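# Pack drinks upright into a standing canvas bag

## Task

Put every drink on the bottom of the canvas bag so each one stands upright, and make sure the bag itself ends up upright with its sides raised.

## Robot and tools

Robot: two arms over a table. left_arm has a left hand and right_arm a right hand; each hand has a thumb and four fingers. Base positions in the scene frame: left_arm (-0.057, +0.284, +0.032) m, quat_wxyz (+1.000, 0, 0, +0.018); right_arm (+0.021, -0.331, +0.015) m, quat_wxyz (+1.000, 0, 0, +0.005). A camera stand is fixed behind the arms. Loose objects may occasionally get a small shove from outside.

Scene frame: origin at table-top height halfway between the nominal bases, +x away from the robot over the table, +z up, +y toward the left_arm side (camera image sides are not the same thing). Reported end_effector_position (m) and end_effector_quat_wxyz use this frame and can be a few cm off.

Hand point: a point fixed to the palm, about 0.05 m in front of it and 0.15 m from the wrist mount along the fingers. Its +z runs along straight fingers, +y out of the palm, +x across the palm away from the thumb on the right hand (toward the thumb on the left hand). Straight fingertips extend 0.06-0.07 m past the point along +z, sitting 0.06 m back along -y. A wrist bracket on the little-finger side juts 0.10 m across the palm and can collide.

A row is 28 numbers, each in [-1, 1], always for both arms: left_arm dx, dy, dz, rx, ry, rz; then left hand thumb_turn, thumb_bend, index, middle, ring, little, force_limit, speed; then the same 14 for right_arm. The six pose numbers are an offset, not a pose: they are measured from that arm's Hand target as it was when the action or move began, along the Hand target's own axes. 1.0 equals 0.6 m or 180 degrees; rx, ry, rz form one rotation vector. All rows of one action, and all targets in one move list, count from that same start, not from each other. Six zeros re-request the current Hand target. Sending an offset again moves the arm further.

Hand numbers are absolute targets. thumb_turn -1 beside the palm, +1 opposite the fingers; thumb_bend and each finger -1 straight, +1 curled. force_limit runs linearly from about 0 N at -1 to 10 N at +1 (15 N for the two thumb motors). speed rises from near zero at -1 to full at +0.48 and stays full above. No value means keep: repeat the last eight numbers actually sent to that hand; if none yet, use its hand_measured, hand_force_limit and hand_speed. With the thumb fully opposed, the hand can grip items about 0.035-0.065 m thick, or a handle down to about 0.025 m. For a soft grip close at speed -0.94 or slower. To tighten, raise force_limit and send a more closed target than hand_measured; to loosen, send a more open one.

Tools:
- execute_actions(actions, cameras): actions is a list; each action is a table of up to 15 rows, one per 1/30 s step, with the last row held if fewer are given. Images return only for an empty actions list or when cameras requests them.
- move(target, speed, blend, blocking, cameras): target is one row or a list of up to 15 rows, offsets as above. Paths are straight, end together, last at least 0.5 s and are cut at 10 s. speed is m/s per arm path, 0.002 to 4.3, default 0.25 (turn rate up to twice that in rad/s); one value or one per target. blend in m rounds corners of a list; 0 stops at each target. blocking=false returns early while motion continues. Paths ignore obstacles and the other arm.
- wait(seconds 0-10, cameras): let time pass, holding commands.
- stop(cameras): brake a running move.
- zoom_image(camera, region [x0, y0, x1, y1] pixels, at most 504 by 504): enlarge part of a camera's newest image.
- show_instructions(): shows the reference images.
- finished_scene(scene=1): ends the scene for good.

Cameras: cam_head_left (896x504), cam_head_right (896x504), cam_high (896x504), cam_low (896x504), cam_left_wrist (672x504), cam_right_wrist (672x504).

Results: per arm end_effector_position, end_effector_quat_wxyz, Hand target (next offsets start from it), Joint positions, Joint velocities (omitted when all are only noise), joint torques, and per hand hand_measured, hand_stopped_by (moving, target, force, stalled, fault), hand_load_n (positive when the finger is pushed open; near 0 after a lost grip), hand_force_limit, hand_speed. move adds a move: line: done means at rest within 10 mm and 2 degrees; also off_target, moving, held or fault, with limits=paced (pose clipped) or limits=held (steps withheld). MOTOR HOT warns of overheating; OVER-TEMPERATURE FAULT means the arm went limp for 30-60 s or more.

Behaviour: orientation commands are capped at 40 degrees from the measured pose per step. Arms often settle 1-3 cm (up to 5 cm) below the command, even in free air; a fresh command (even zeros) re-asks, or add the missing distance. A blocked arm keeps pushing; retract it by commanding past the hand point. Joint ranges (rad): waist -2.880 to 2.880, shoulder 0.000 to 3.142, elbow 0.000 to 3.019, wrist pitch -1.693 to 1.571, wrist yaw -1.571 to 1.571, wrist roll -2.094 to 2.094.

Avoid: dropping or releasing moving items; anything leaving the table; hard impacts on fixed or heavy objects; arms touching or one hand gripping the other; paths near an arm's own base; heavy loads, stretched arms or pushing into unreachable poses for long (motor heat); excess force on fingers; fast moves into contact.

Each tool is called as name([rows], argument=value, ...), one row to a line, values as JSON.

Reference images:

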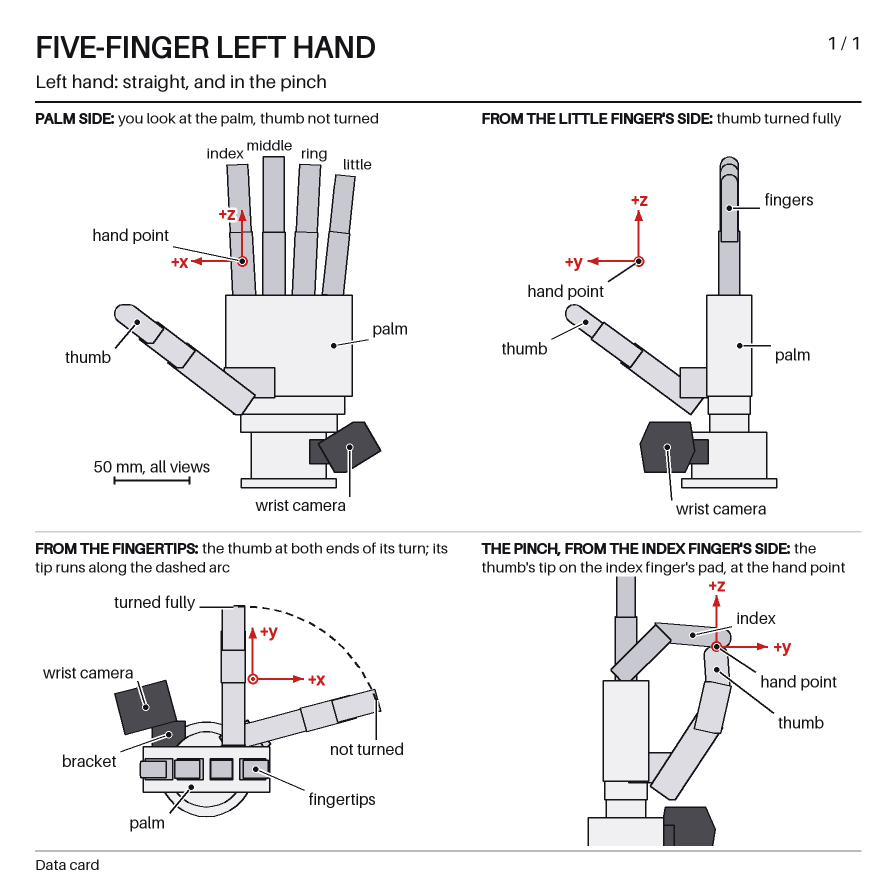

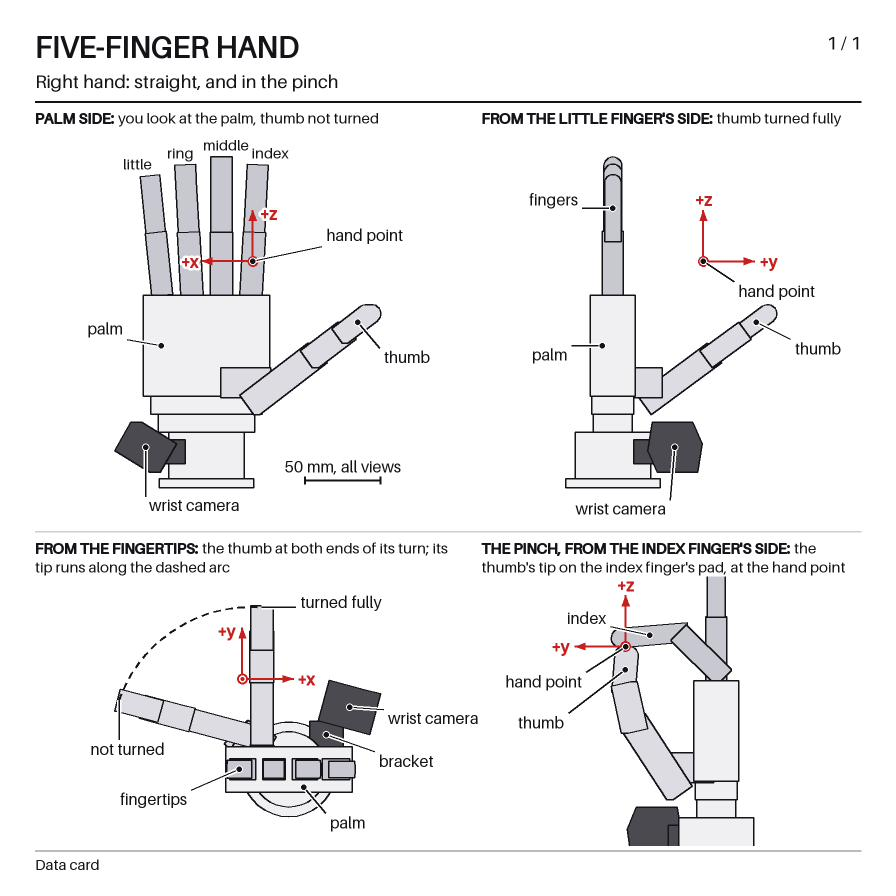

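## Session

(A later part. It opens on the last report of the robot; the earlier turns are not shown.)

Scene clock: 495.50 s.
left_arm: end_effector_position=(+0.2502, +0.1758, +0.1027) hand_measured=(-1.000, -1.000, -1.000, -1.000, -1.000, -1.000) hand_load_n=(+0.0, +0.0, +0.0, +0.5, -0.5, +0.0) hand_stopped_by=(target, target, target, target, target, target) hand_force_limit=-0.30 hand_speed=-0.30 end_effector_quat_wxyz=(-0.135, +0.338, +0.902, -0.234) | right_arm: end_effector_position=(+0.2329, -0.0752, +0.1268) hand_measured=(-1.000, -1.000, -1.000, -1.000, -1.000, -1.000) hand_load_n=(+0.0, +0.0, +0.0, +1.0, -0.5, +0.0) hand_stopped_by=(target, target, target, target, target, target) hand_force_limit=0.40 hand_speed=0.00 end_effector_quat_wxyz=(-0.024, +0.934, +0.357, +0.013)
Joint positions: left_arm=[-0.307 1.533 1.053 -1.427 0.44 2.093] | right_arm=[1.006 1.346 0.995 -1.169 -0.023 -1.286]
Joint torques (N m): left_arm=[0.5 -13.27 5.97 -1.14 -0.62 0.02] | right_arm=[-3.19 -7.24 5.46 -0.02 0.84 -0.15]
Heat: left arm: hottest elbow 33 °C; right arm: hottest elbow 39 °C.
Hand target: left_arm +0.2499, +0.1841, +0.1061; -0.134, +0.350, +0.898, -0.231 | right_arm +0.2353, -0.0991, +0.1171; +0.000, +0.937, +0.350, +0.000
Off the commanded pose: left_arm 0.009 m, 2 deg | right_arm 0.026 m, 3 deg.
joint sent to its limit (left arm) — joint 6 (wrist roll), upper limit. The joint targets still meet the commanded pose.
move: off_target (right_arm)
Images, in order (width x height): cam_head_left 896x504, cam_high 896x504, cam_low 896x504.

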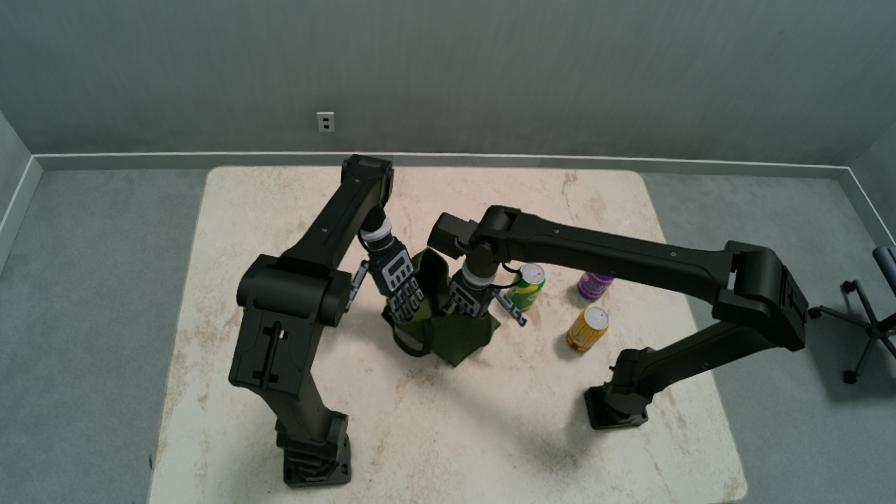

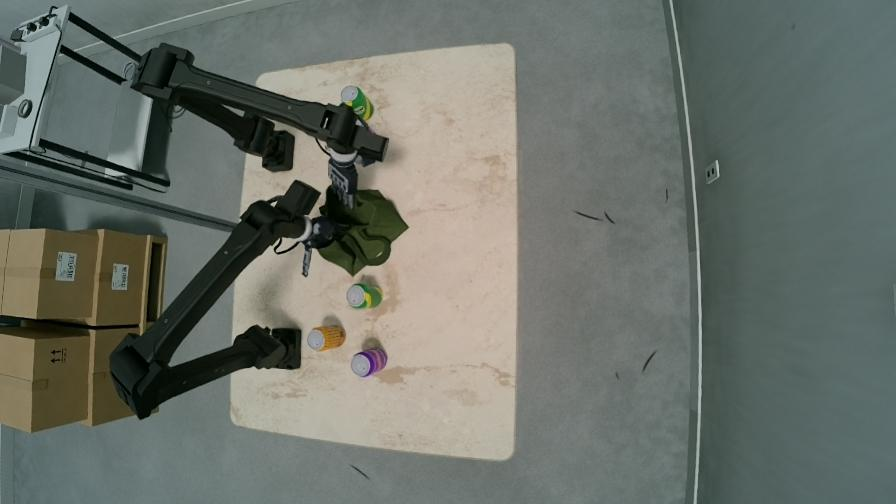

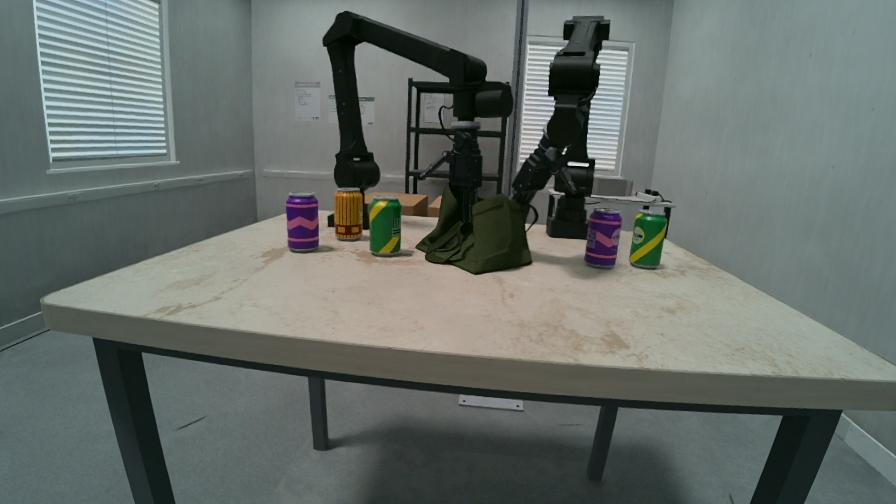

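execute_actions(actions=[])

Scene clock: 497.73 s.
left_arm: end_effector_position=(+0.2502, +0.1758, +0.1027) hand_measured=(-1.000, -1.000, -1.000, -1.000, -1.000, -1.000) hand_load_n=(+0.0, +0.0, +0.5, +0.0, +0.0, +0.0) hand_stopped_by=(target, target, target, target, target, target) hand_force_limit=-0.30 hand_speed=-0.30 end_effector_quat_wxyz=(-0.135, +0.338, +0.902, -0.234) | right_arm: end_effector_position=(+0.2330, -0.0752, +0.1268) hand_measured=(-1.000, -1.000, -1.000, -1.000, -1.000, -1.000) hand_load_n=(+0.0, -0.5, +0.0, +1.0, -0.5, +0.0) hand_stopped_by=(target, target, target, target, target, target) hand_force_limit=0.40 hand_speed=0.00 end_effector_quat_wxyz=(-0.024, +0.934, +0.357, +0.013)
Joint positions: left_arm=[-0.307 1.533 1.053 -1.427 0.44 2.093] | right_arm=[1.006 1.346 0.995 -1.169 -0.023 -1.287]
Joint velocities: within noise
Joint torques (N m): left_arm=[0.5 -13.16 5.98 -1.14 -0.62 0.01] | right_arm=[-3.19 -7.18 5.49 -0.03 0.84 -0.15]
Heat: left arm: hottest elbow 33 °C; right arm: hottest elbow 39 °C.
Hand target: left_arm +0.2499, +0.1841, +0.1061; -0.134, +0.350, +0.898, -0.231 | right_arm +0.2353, -0.0991, +0.1171; +0.000, +0.937, +0.350, +0.000
Off the commanded pose: left_arm 0.009 m, 2 deg | right_arm 0.026 m, 3 deg.

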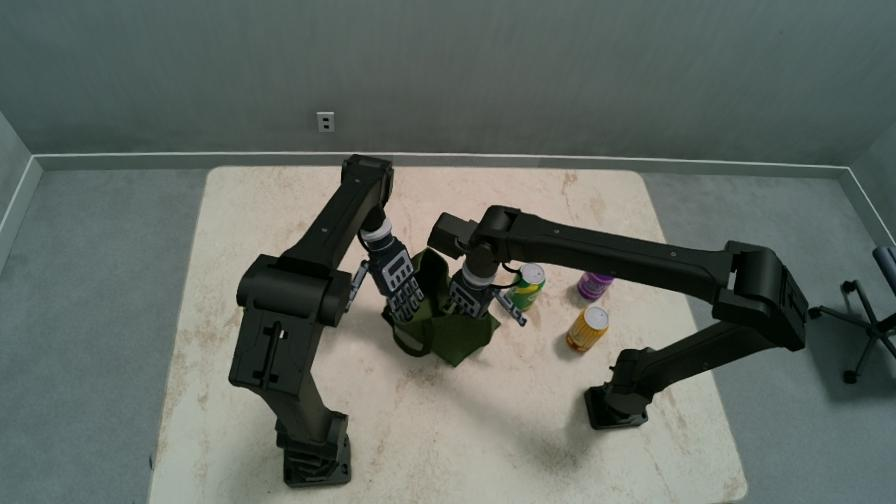

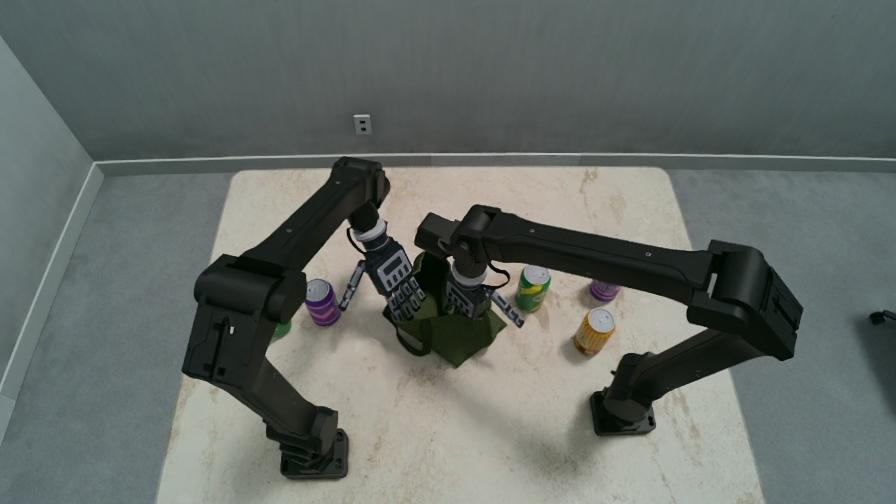

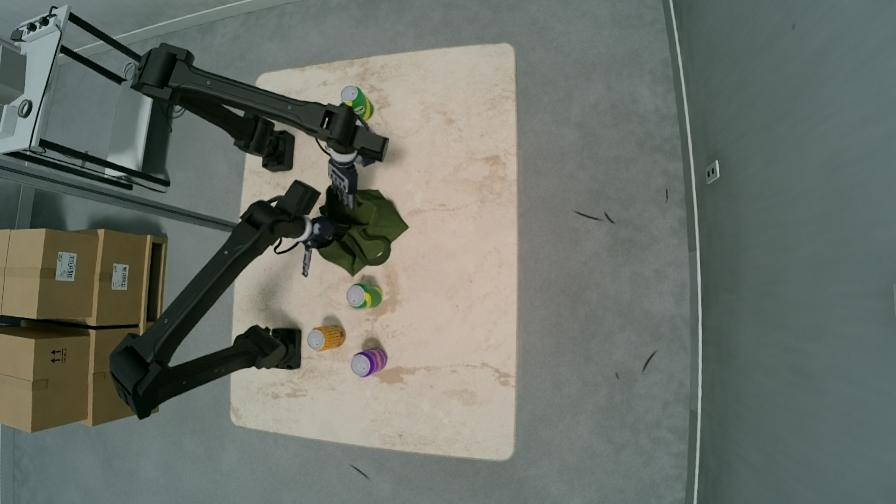

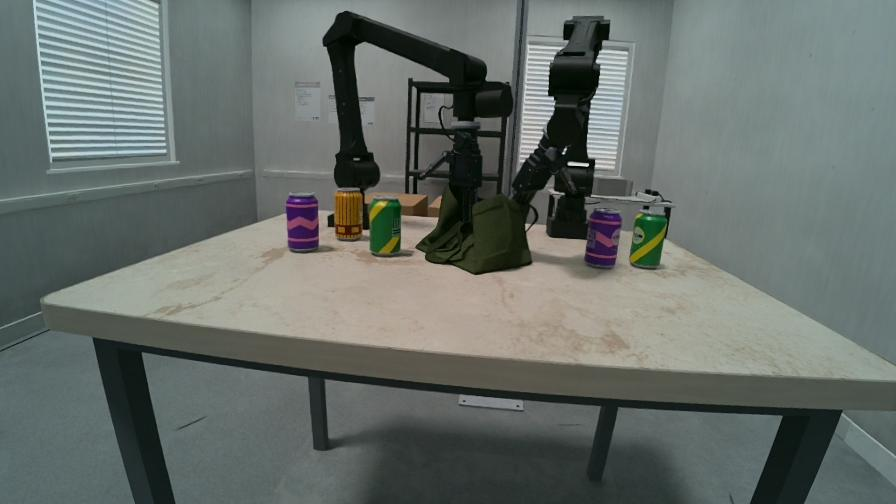

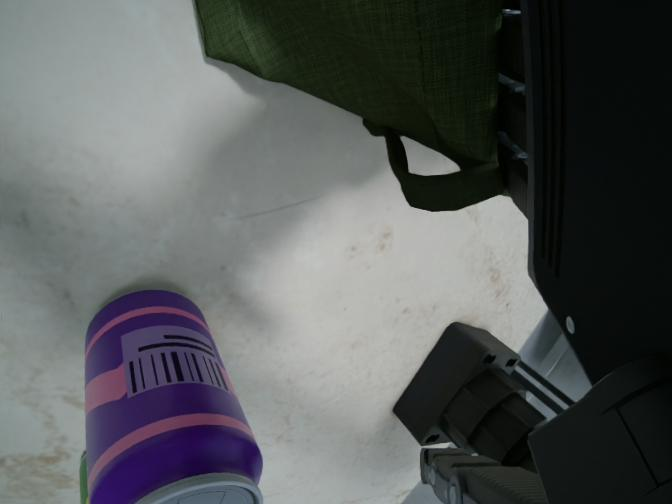

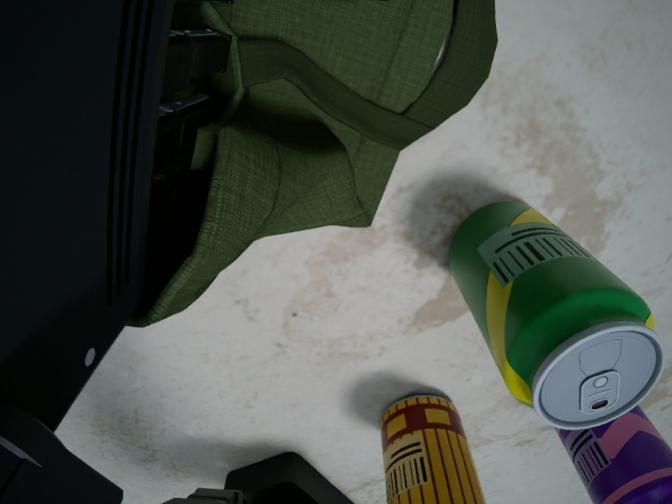

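zoom_image(camera="cam_high", region=[290, 160, 430, 300])

zoom_image(camera="cam_head_left", region=[360, 220, 540, 380])

zoom_image(camera="cam_low", region=[390, 150, 570, 290])

Scaled by 3.600 from the camera's 896x504 image, which has a finer 1280x720 frame.

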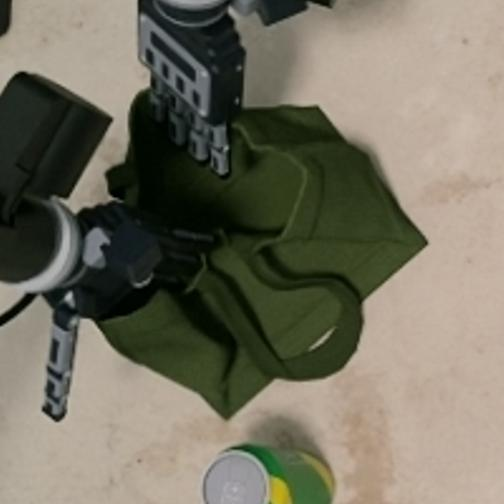

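Scaled by 2.800 from the camera's 896x504 image, which has a finer 1280x720 frame.

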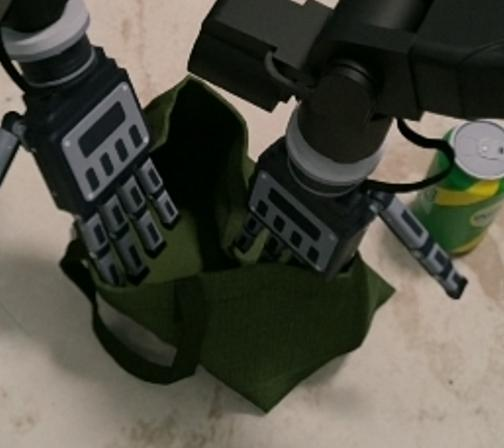

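Scaled by 2.800 from the camera's 896x504 image, which has a finer 1280x720 frame.

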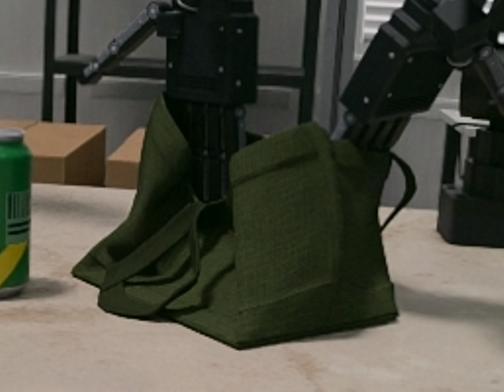

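move(target=[0,0,0,0,0,0,-1,-1,-1,-1,-1,-1,-0.3,-0.3, 0,0,-0.2667,0,0,0,-1,-1,-1,-1,-1,-1,0.4,0], speed=0.2, cameras=["cam_high","cam_head_left","cam_low"])

Scene clock: 501.40 s.
left_arm: end_effector_position=(+0.2510, +0.1780, +0.1037) hand_measured=(-1.000, -1.000, -1.000, -1.000, -1.000, -1.000) hand_load_n=(+0.0, +0.0, +0.0, +0.0, +0.0, +0.0) hand_stopped_by=(target, target, target, target, target, target) hand_force_limit=-0.30 hand_speed=-0.30 end_effector_quat_wxyz=(-0.134, +0.339, +0.902, -0.229) | right_arm: end_effector_position=(+0.2250, -0.1045, +0.2543) hand_measured=(-1.000, -1.000, -1.000, -1.000, -1.000, -1.000) hand_load_n=(+0.0, +0.0, +0.0, +0.0, +0.0, +0.0) hand_stopped_by=(target, target, target, target, target, target) hand_force_limit=0.40 hand_speed=0.00 end_effector_quat_wxyz=(+0.011, +0.937, +0.350, -0.019)
Joint positions: left_arm=[-0.307 1.529 1.053 -1.427 0.429 2.093] | right_arm=[0.989 1.277 1.258 -1.595 -0.005 -1.288]
Joint torques (N m): left_arm=[0.5 -12.86 6 -1.13 -0.13 0.01] | right_arm=[-2.08 -7.06 13.33 -0.5 0.28 -0.15]
Heat: left arm: hottest elbow 33 °C; right arm: hottest elbow 39 °C.
Hand target: left_arm +0.2499, +0.1841, +0.1061; -0.134, +0.350, +0.898, -0.231 | right_arm +0.2353, -0.0993, +0.2771; +0.000, +0.937, +0.350, +0.000
Off the commanded pose: left_arm 0.007 m, 1 deg | right_arm 0.026 m, 3 deg.
joint sent to its limit (left arm) — joint 6 (wrist roll), upper limit. The joint targets still meet the commanded pose.
move: off_target (right_arm)
Images, in order (width x height): cam_head_left 896x504, cam_high 896x504, cam_low 896x504.

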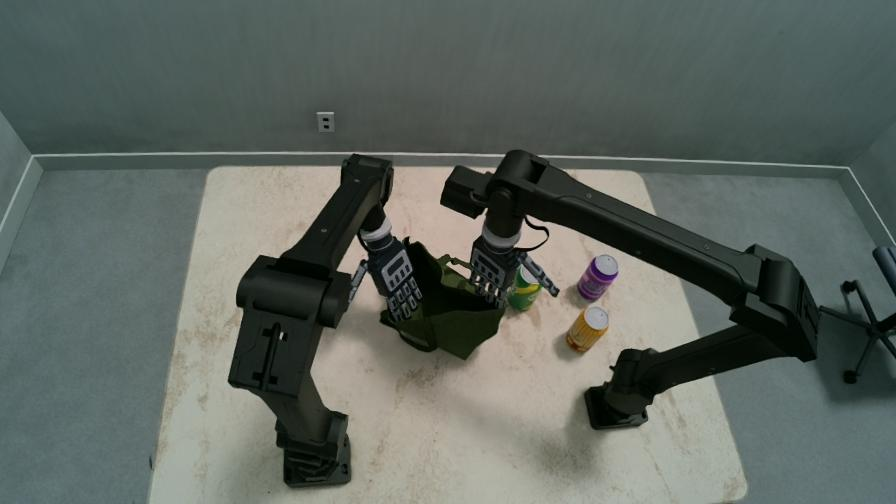

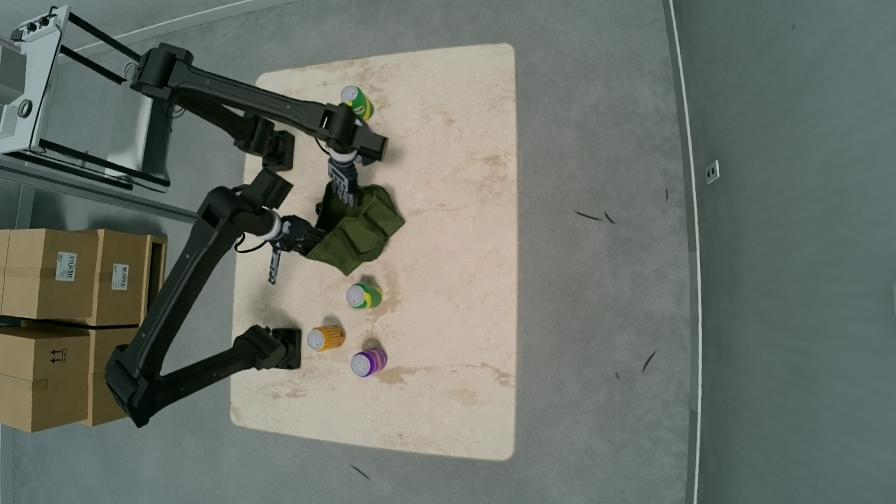

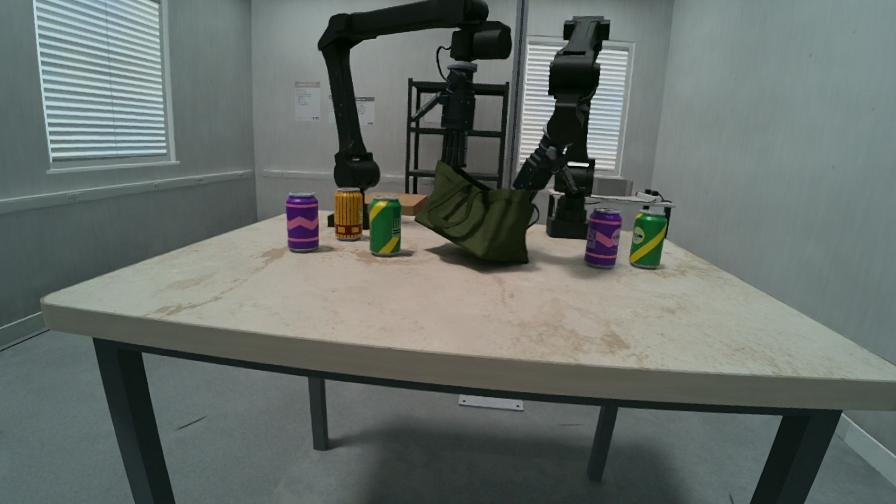

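zoom_image(camera="cam_high", region=[270, 150, 430, 290])

zoom_image(camera="cam_head_left", region=[360, 220, 540, 380])

zoom_image(camera="cam_low", region=[390, 130, 570, 290])

Scaled by 3.150 from the camera's 896x504 image, which has a finer 1280x720 frame.

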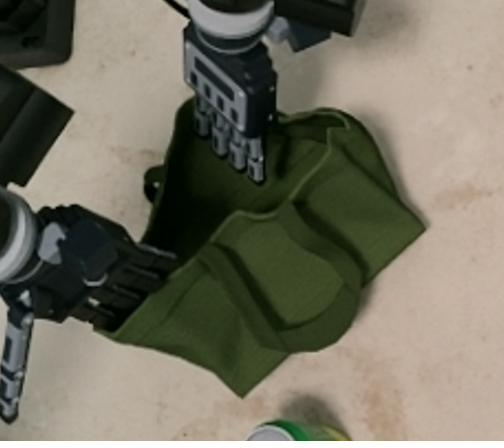

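Scaled by 2.800 from the camera's 896x504 image, which has a finer 1280x720 frame.

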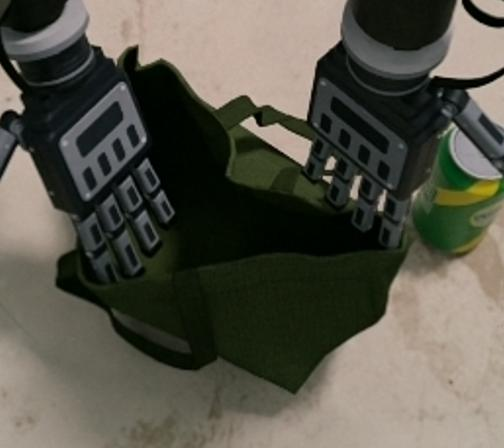

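Scaled by 2.800 from the camera's 896x504 image, which has a finer 1280x720 frame.

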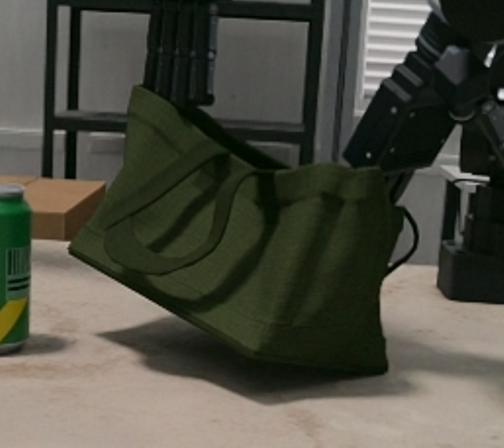

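move(target=[0,0,0,0,0,0,-1,-1,-1,-1,-1,-1,-0.3,-0.3, 0,0,0.125,0,0,0,-1,-1,-1,-1,-1,-1,0.4,0], speed=0.15, cameras=["cam_high","cam_head_left","cam_low"])

zoom_image(camera="cam_low", region=[390, 130, 570, 290])

zoom_image(camera="cam_head_left", region=[360, 220, 540, 380])

Scene clock: 504.07 s.
left_arm: end_effector_position=(+0.2513, +0.1794, +0.1035) hand_measured=(-1.000, -1.000, -1.000, -1.000, -1.000, -1.000) hand_load_n=(+0.0, +0.0, +0.0, +0.0, +0.0, +0.0) hand_stopped_by=(target, target, target, target, target, target) hand_force_limit=-0.30 hand_speed=-0.30 end_effector_quat_wxyz=(-0.135, +0.340, +0.903, -0.225) | right_arm: end_effector_position=(+0.2318, -0.0970, +0.2084) hand_measured=(-1.000, -1.000, -1.000, -1.000, -1.000, -1.000) hand_load_n=(+0.0, +0.0, +0.0, +0.0, +0.0, +0.0) hand_stopped_by=(target, target, target, target, target, target) hand_force_limit=0.40 hand_speed=0.00 end_effector_quat_wxyz=(-0.003, +0.937, +0.350, +0.002)
Joint positions: left_arm=[-0.307 1.529 1.053 -1.427 0.422 2.093] | right_arm=[0.986 1.276 1.144 -1.431 -0.003 -1.292]
Joint torques (N m): left_arm=[0.5 -12.92 5.97 -1.13 0.18 0.01] | right_arm=[-1.9 -6.01 7.69 1.02 0.16 -0.13]
Heat: left arm: hottest elbow 33 °C; right arm: hottest elbow 39 °C.
Hand target: left_arm +0.2498, +0.1840, +0.1061; -0.134, +0.350, +0.898, -0.231 | right_arm +0.2354, -0.0992, +0.2022; +0.000, +0.937, +0.350, +0.000
Off the commanded pose: left_arm 0.005 m, 1 deg | right_arm 0.008 m, 0 deg.
joint sent to its limit (left arm) — joint 6 (wrist roll), upper limit. The joint targets still meet the commanded pose.
move: done
Images, in order (width x height): cam_head_left 896x504, cam_high 896x504, cam_low 896x504.

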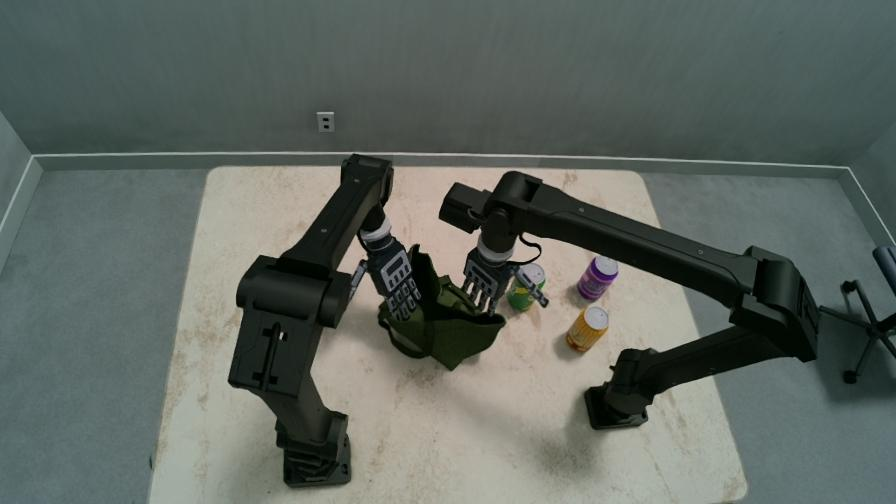

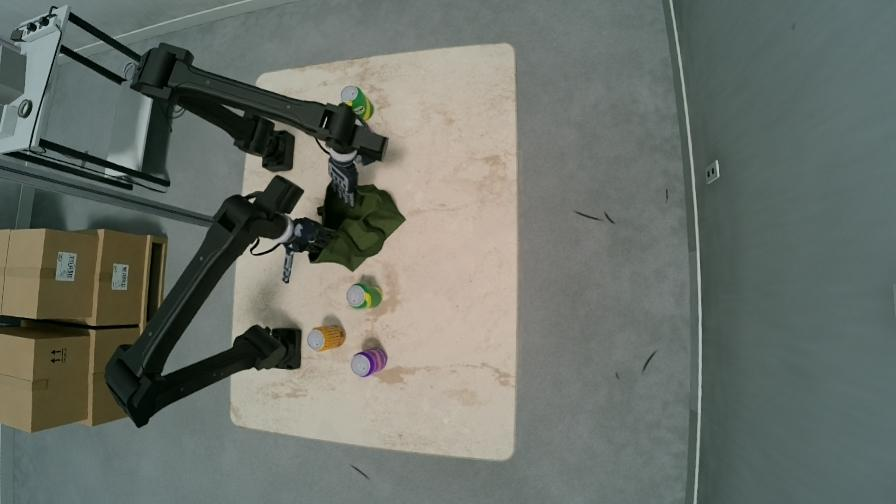

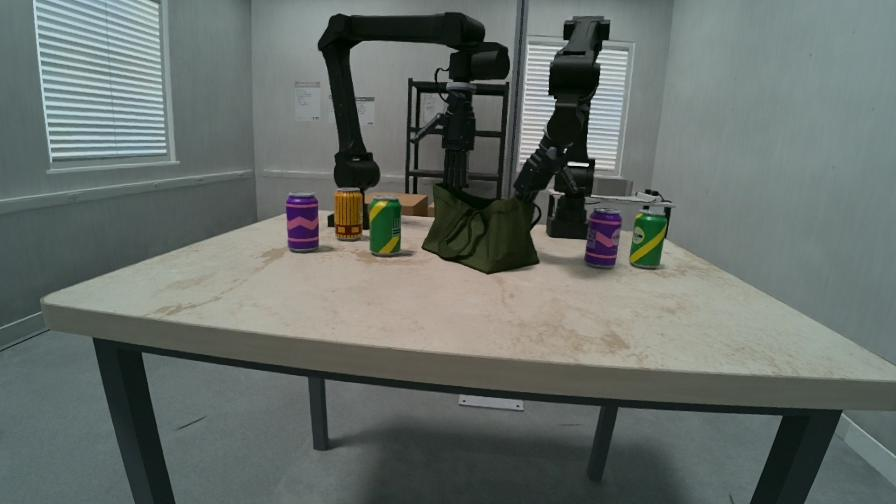

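Scaled by 2.800 from the camera's 896x504 image, which has a finer 1280x720 frame.

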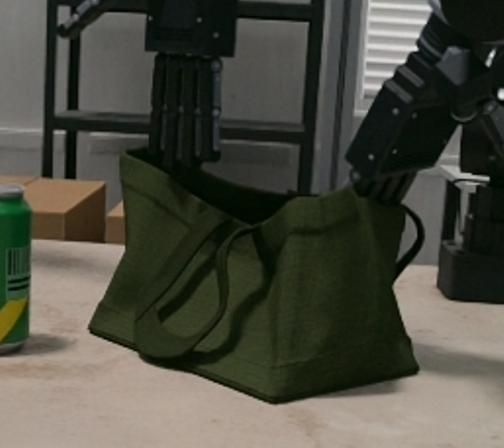

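Scaled by 2.800 from the camera's 896x504 image, which has a finer 1280x720 frame.

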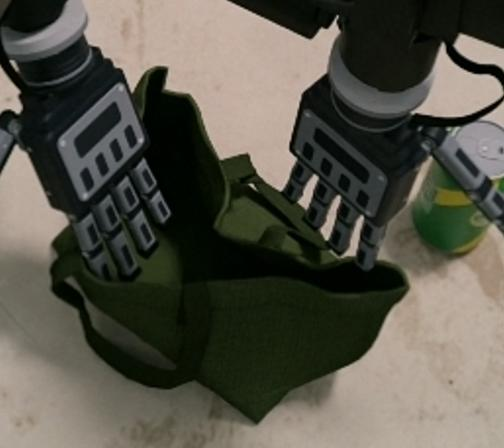

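move(target=[0,0,0,0,0,0,-1,-1,-1,-1,-1,-1,-0.3,-0.3, 0,-0.02,-0.15,0,0,0,-1,-1,-1,-1,-1,-1,0.4,0], speed=0.2, cameras=["cam_high","cam_head_left","cam_low"])

zoom_image(camera="cam_low", region=[390, 130, 570, 290])

zoom_image(camera="cam_high", region=[290, 160, 430, 300])

zoom_image(camera="cam_head_left", region=[360, 220, 540, 380])

Scene clock: 505.97 s.
left_arm: end_effector_position=(+0.2513, +0.1794, +0.1035) hand_measured=(-1.000, -1.000, -1.000, -1.000, -1.000, -1.000) hand_load_n=(+0.0, +0.0, +0.0, +0.0, -0.5, -0.5) hand_stopped_by=(target, target, target, target, target, target) hand_force_limit=-0.30 hand_speed=-0.30 end_effector_quat_wxyz=(-0.135, +0.340, +0.903, -0.225) | right_arm: end_effector_position=(+0.2229, -0.1027, +0.2739) hand_measured=(-1.000, -1.000, -1.000, -1.000, -1.000, -1.000) hand_load_n=(+0.0, +0.0, +0.0, +0.0, +0.0, +0.0) hand_stopped_by=(target, target, target, target, target, target) hand_force_limit=0.40 hand_speed=0.00 end_effector_quat_wxyz=(+0.011, +0.937, +0.350, -0.017)
Joint positions: left_arm=[-0.307 1.529 1.053 -1.427 0.422 2.093] | right_arm=[0.998 1.276 1.309 -1.644 -0.003 -1.279]
Joint torques (N m): left_arm=[0.5 -12.86 6 -1.13 0.18 0.01] | right_arm=[-0.44 -6.12 13.24 -0.05 0.14 0.02]
Heat: left arm: hottest elbow 33 °C; right arm: hottest elbow 39 °C.
Hand target: left_arm +0.2498, +0.1840, +0.1061; -0.134, +0.350, +0.898, -0.231 | right_arm +0.2274, -0.0901, +0.2922; +0.000, +0.937, +0.350, +0.000
Off the commanded pose: left_arm 0.005 m, 1 deg | right_arm 0.023 m, 2 deg.
joint sent to its limit (left arm) — joint 6 (wrist roll), upper limit. The joint targets still meet the commanded pose.
move: off_target (right_arm)
Images, in order (width x height): cam_head_left 896x504, cam_high 896x504, cam_low 896x504.

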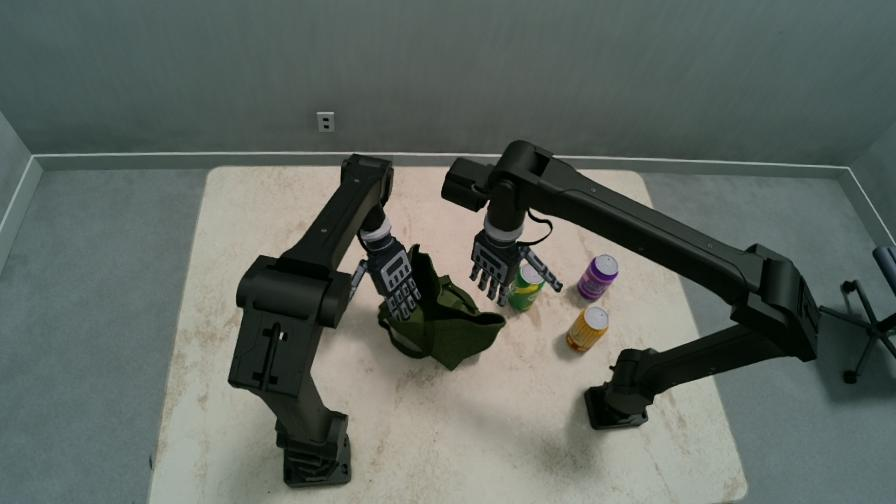

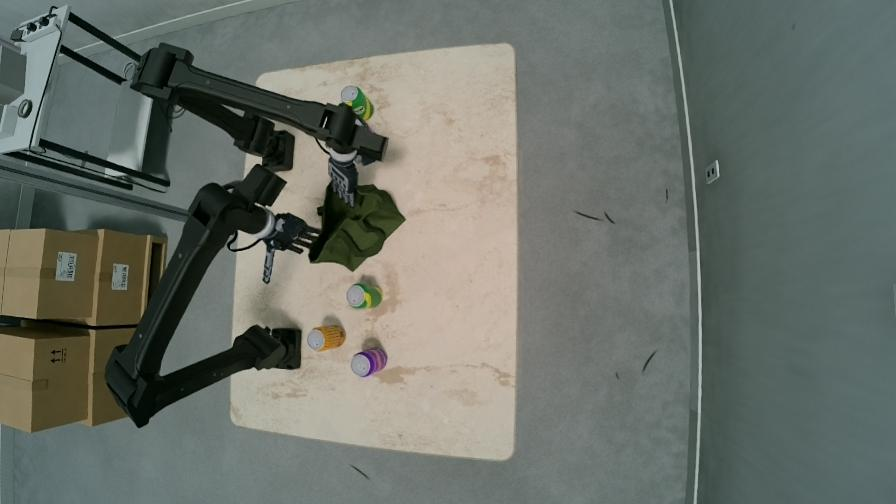

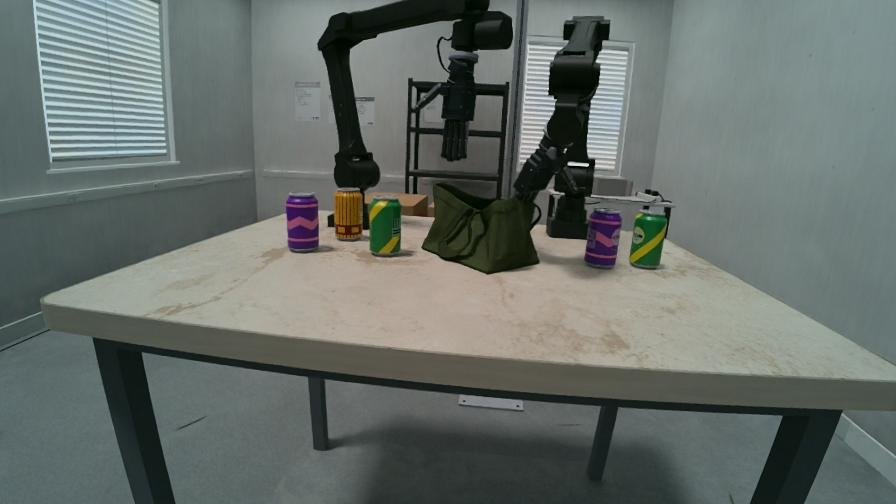

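Scaled by 2.800 from the camera's 896x504 image, which has a finer 1280x720 frame.

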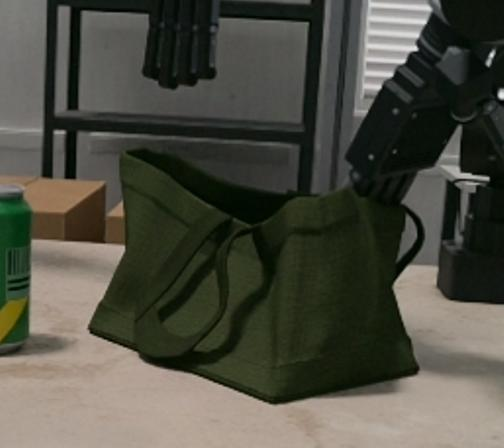

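Scaled by 3.600 from the camera's 896x504 image, which has a finer 1280x720 frame.

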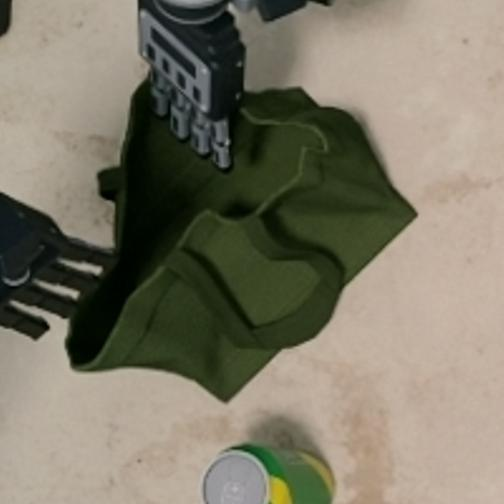

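Scaled by 2.800 from the camera's 896x504 image, which has a finer 1280x720 frame.

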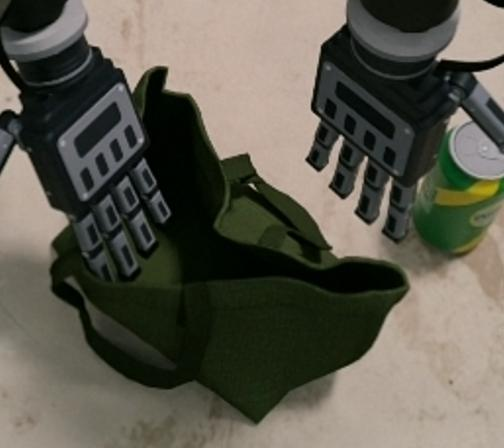

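move(target=[0,0,0,0,0,0,-1,-1,-1,-1,-1,-1,-0.3,-0.3, 0.0997,-0.0301,0.095,0,0,-0.178,-1,-1,-1,-1,-1,-1,0.4,0], speed=0.25, cameras=["cam_high","cam_head_left","cam_low"])

zoom_image(camera="cam_high", region=[290, 160, 430, 300])

zoom_image(camera="cam_head_left", region=[360, 220, 540, 380])

Scene clock: 513.97 s.
left_arm: end_effector_position=(+0.2513, +0.1794, +0.1035) hand_measured=(-1.000, -1.000, -1.000, -1.000, -1.000, -1.000) hand_load_n=(+0.0, +0.0, +0.0, +0.0, +0.0, +0.0) hand_stopped_by=(target, target, target, target, target, target) hand_force_limit=-0.30 hand_speed=-0.30 end_effector_quat_wxyz=(-0.135, +0.340, +0.903, -0.225) | right_arm: end_effector_position=(+0.2618, -0.0408, +0.2434) hand_measured=(-1.000, -1.000, -1.000, -1.000, -1.000, -1.000) hand_load_n=(+0.0, +0.0, +0.0, +0.0, +0.0, +0.0) hand_stopped_by=(target, target, target, target, target, target) hand_force_limit=0.40 hand_speed=0.00 end_effector_quat_wxyz=(-0.002, +0.809, +0.588, +0.005)
Joint positions: left_arm=[-0.307 1.529 1.053 -1.427 0.422 2.093] | right_arm=[1.044 1.349 1.303 -1.512 0 -1.774]
Joint torques (N m): left_arm=[0.44 -12.86 5.98 -1.14 0.18 0.01] | right_arm=[-0.62 -6.83 7.86 1.11 0.07 -0.13]
Heat: left arm: hottest elbow 33 °C; right arm: hottest elbow 40 °C.
Hand target: left_arm +0.2498, +0.1840, +0.1061; -0.134, +0.350, +0.898, -0.231 | right_arm +0.2609, -0.0373, +0.2351; +0.000, +0.804, +0.595, +0.000
Off the commanded pose: left_arm 0.005 m, 1 deg | right_arm 0.009 m, 1 deg.
joint sent to its limit (left arm) — joint 6 (wrist roll), upper limit. The joint targets still meet the commanded pose.
move: done
Images, in order (width x height): cam_head_left 896x504, cam_high 896x504, cam_low 896x504.

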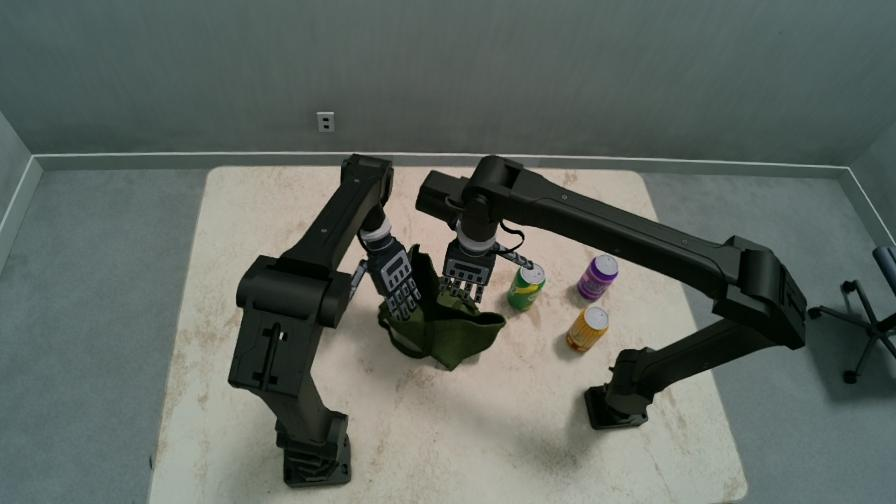

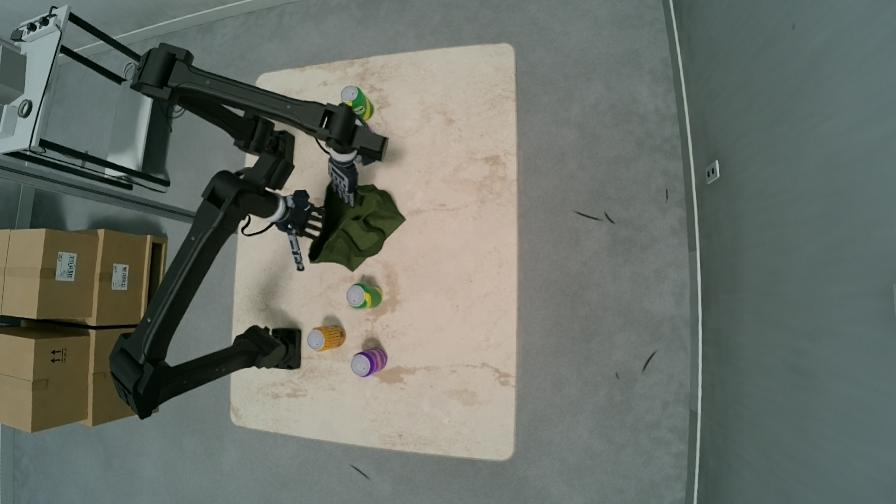

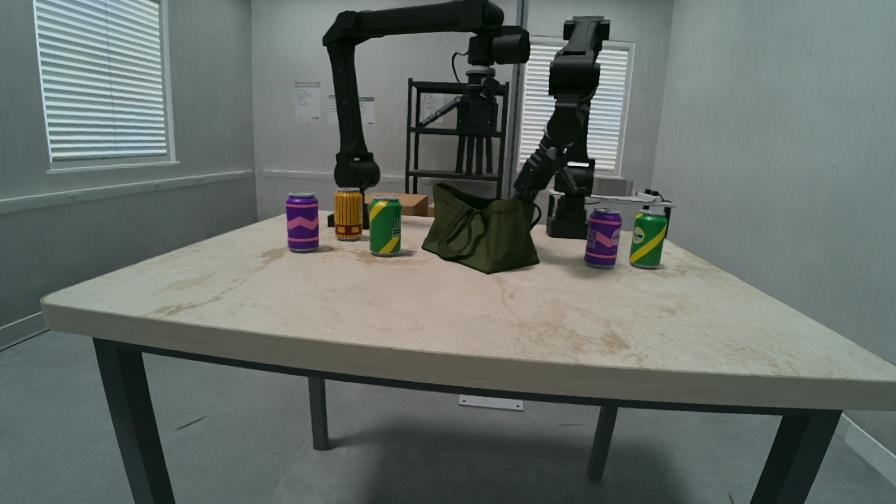

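Scaled by 3.600 from the camera's 896x504 image, which has a finer 1280x720 frame.

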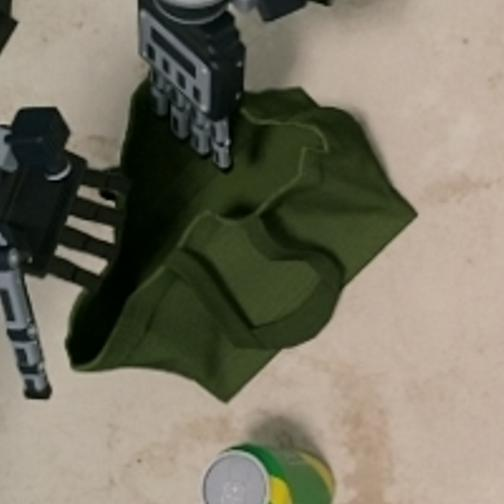

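Scaled by 2.800 from the camera's 896x504 image, which has a finer 1280x720 frame.

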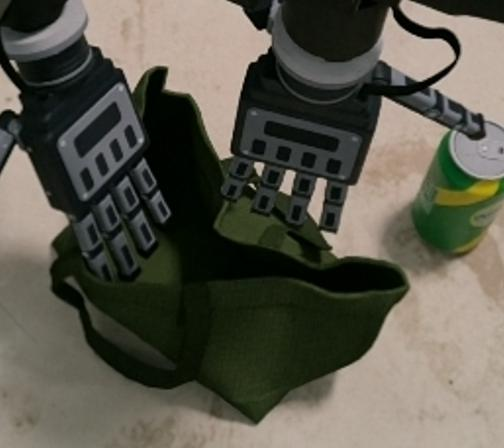

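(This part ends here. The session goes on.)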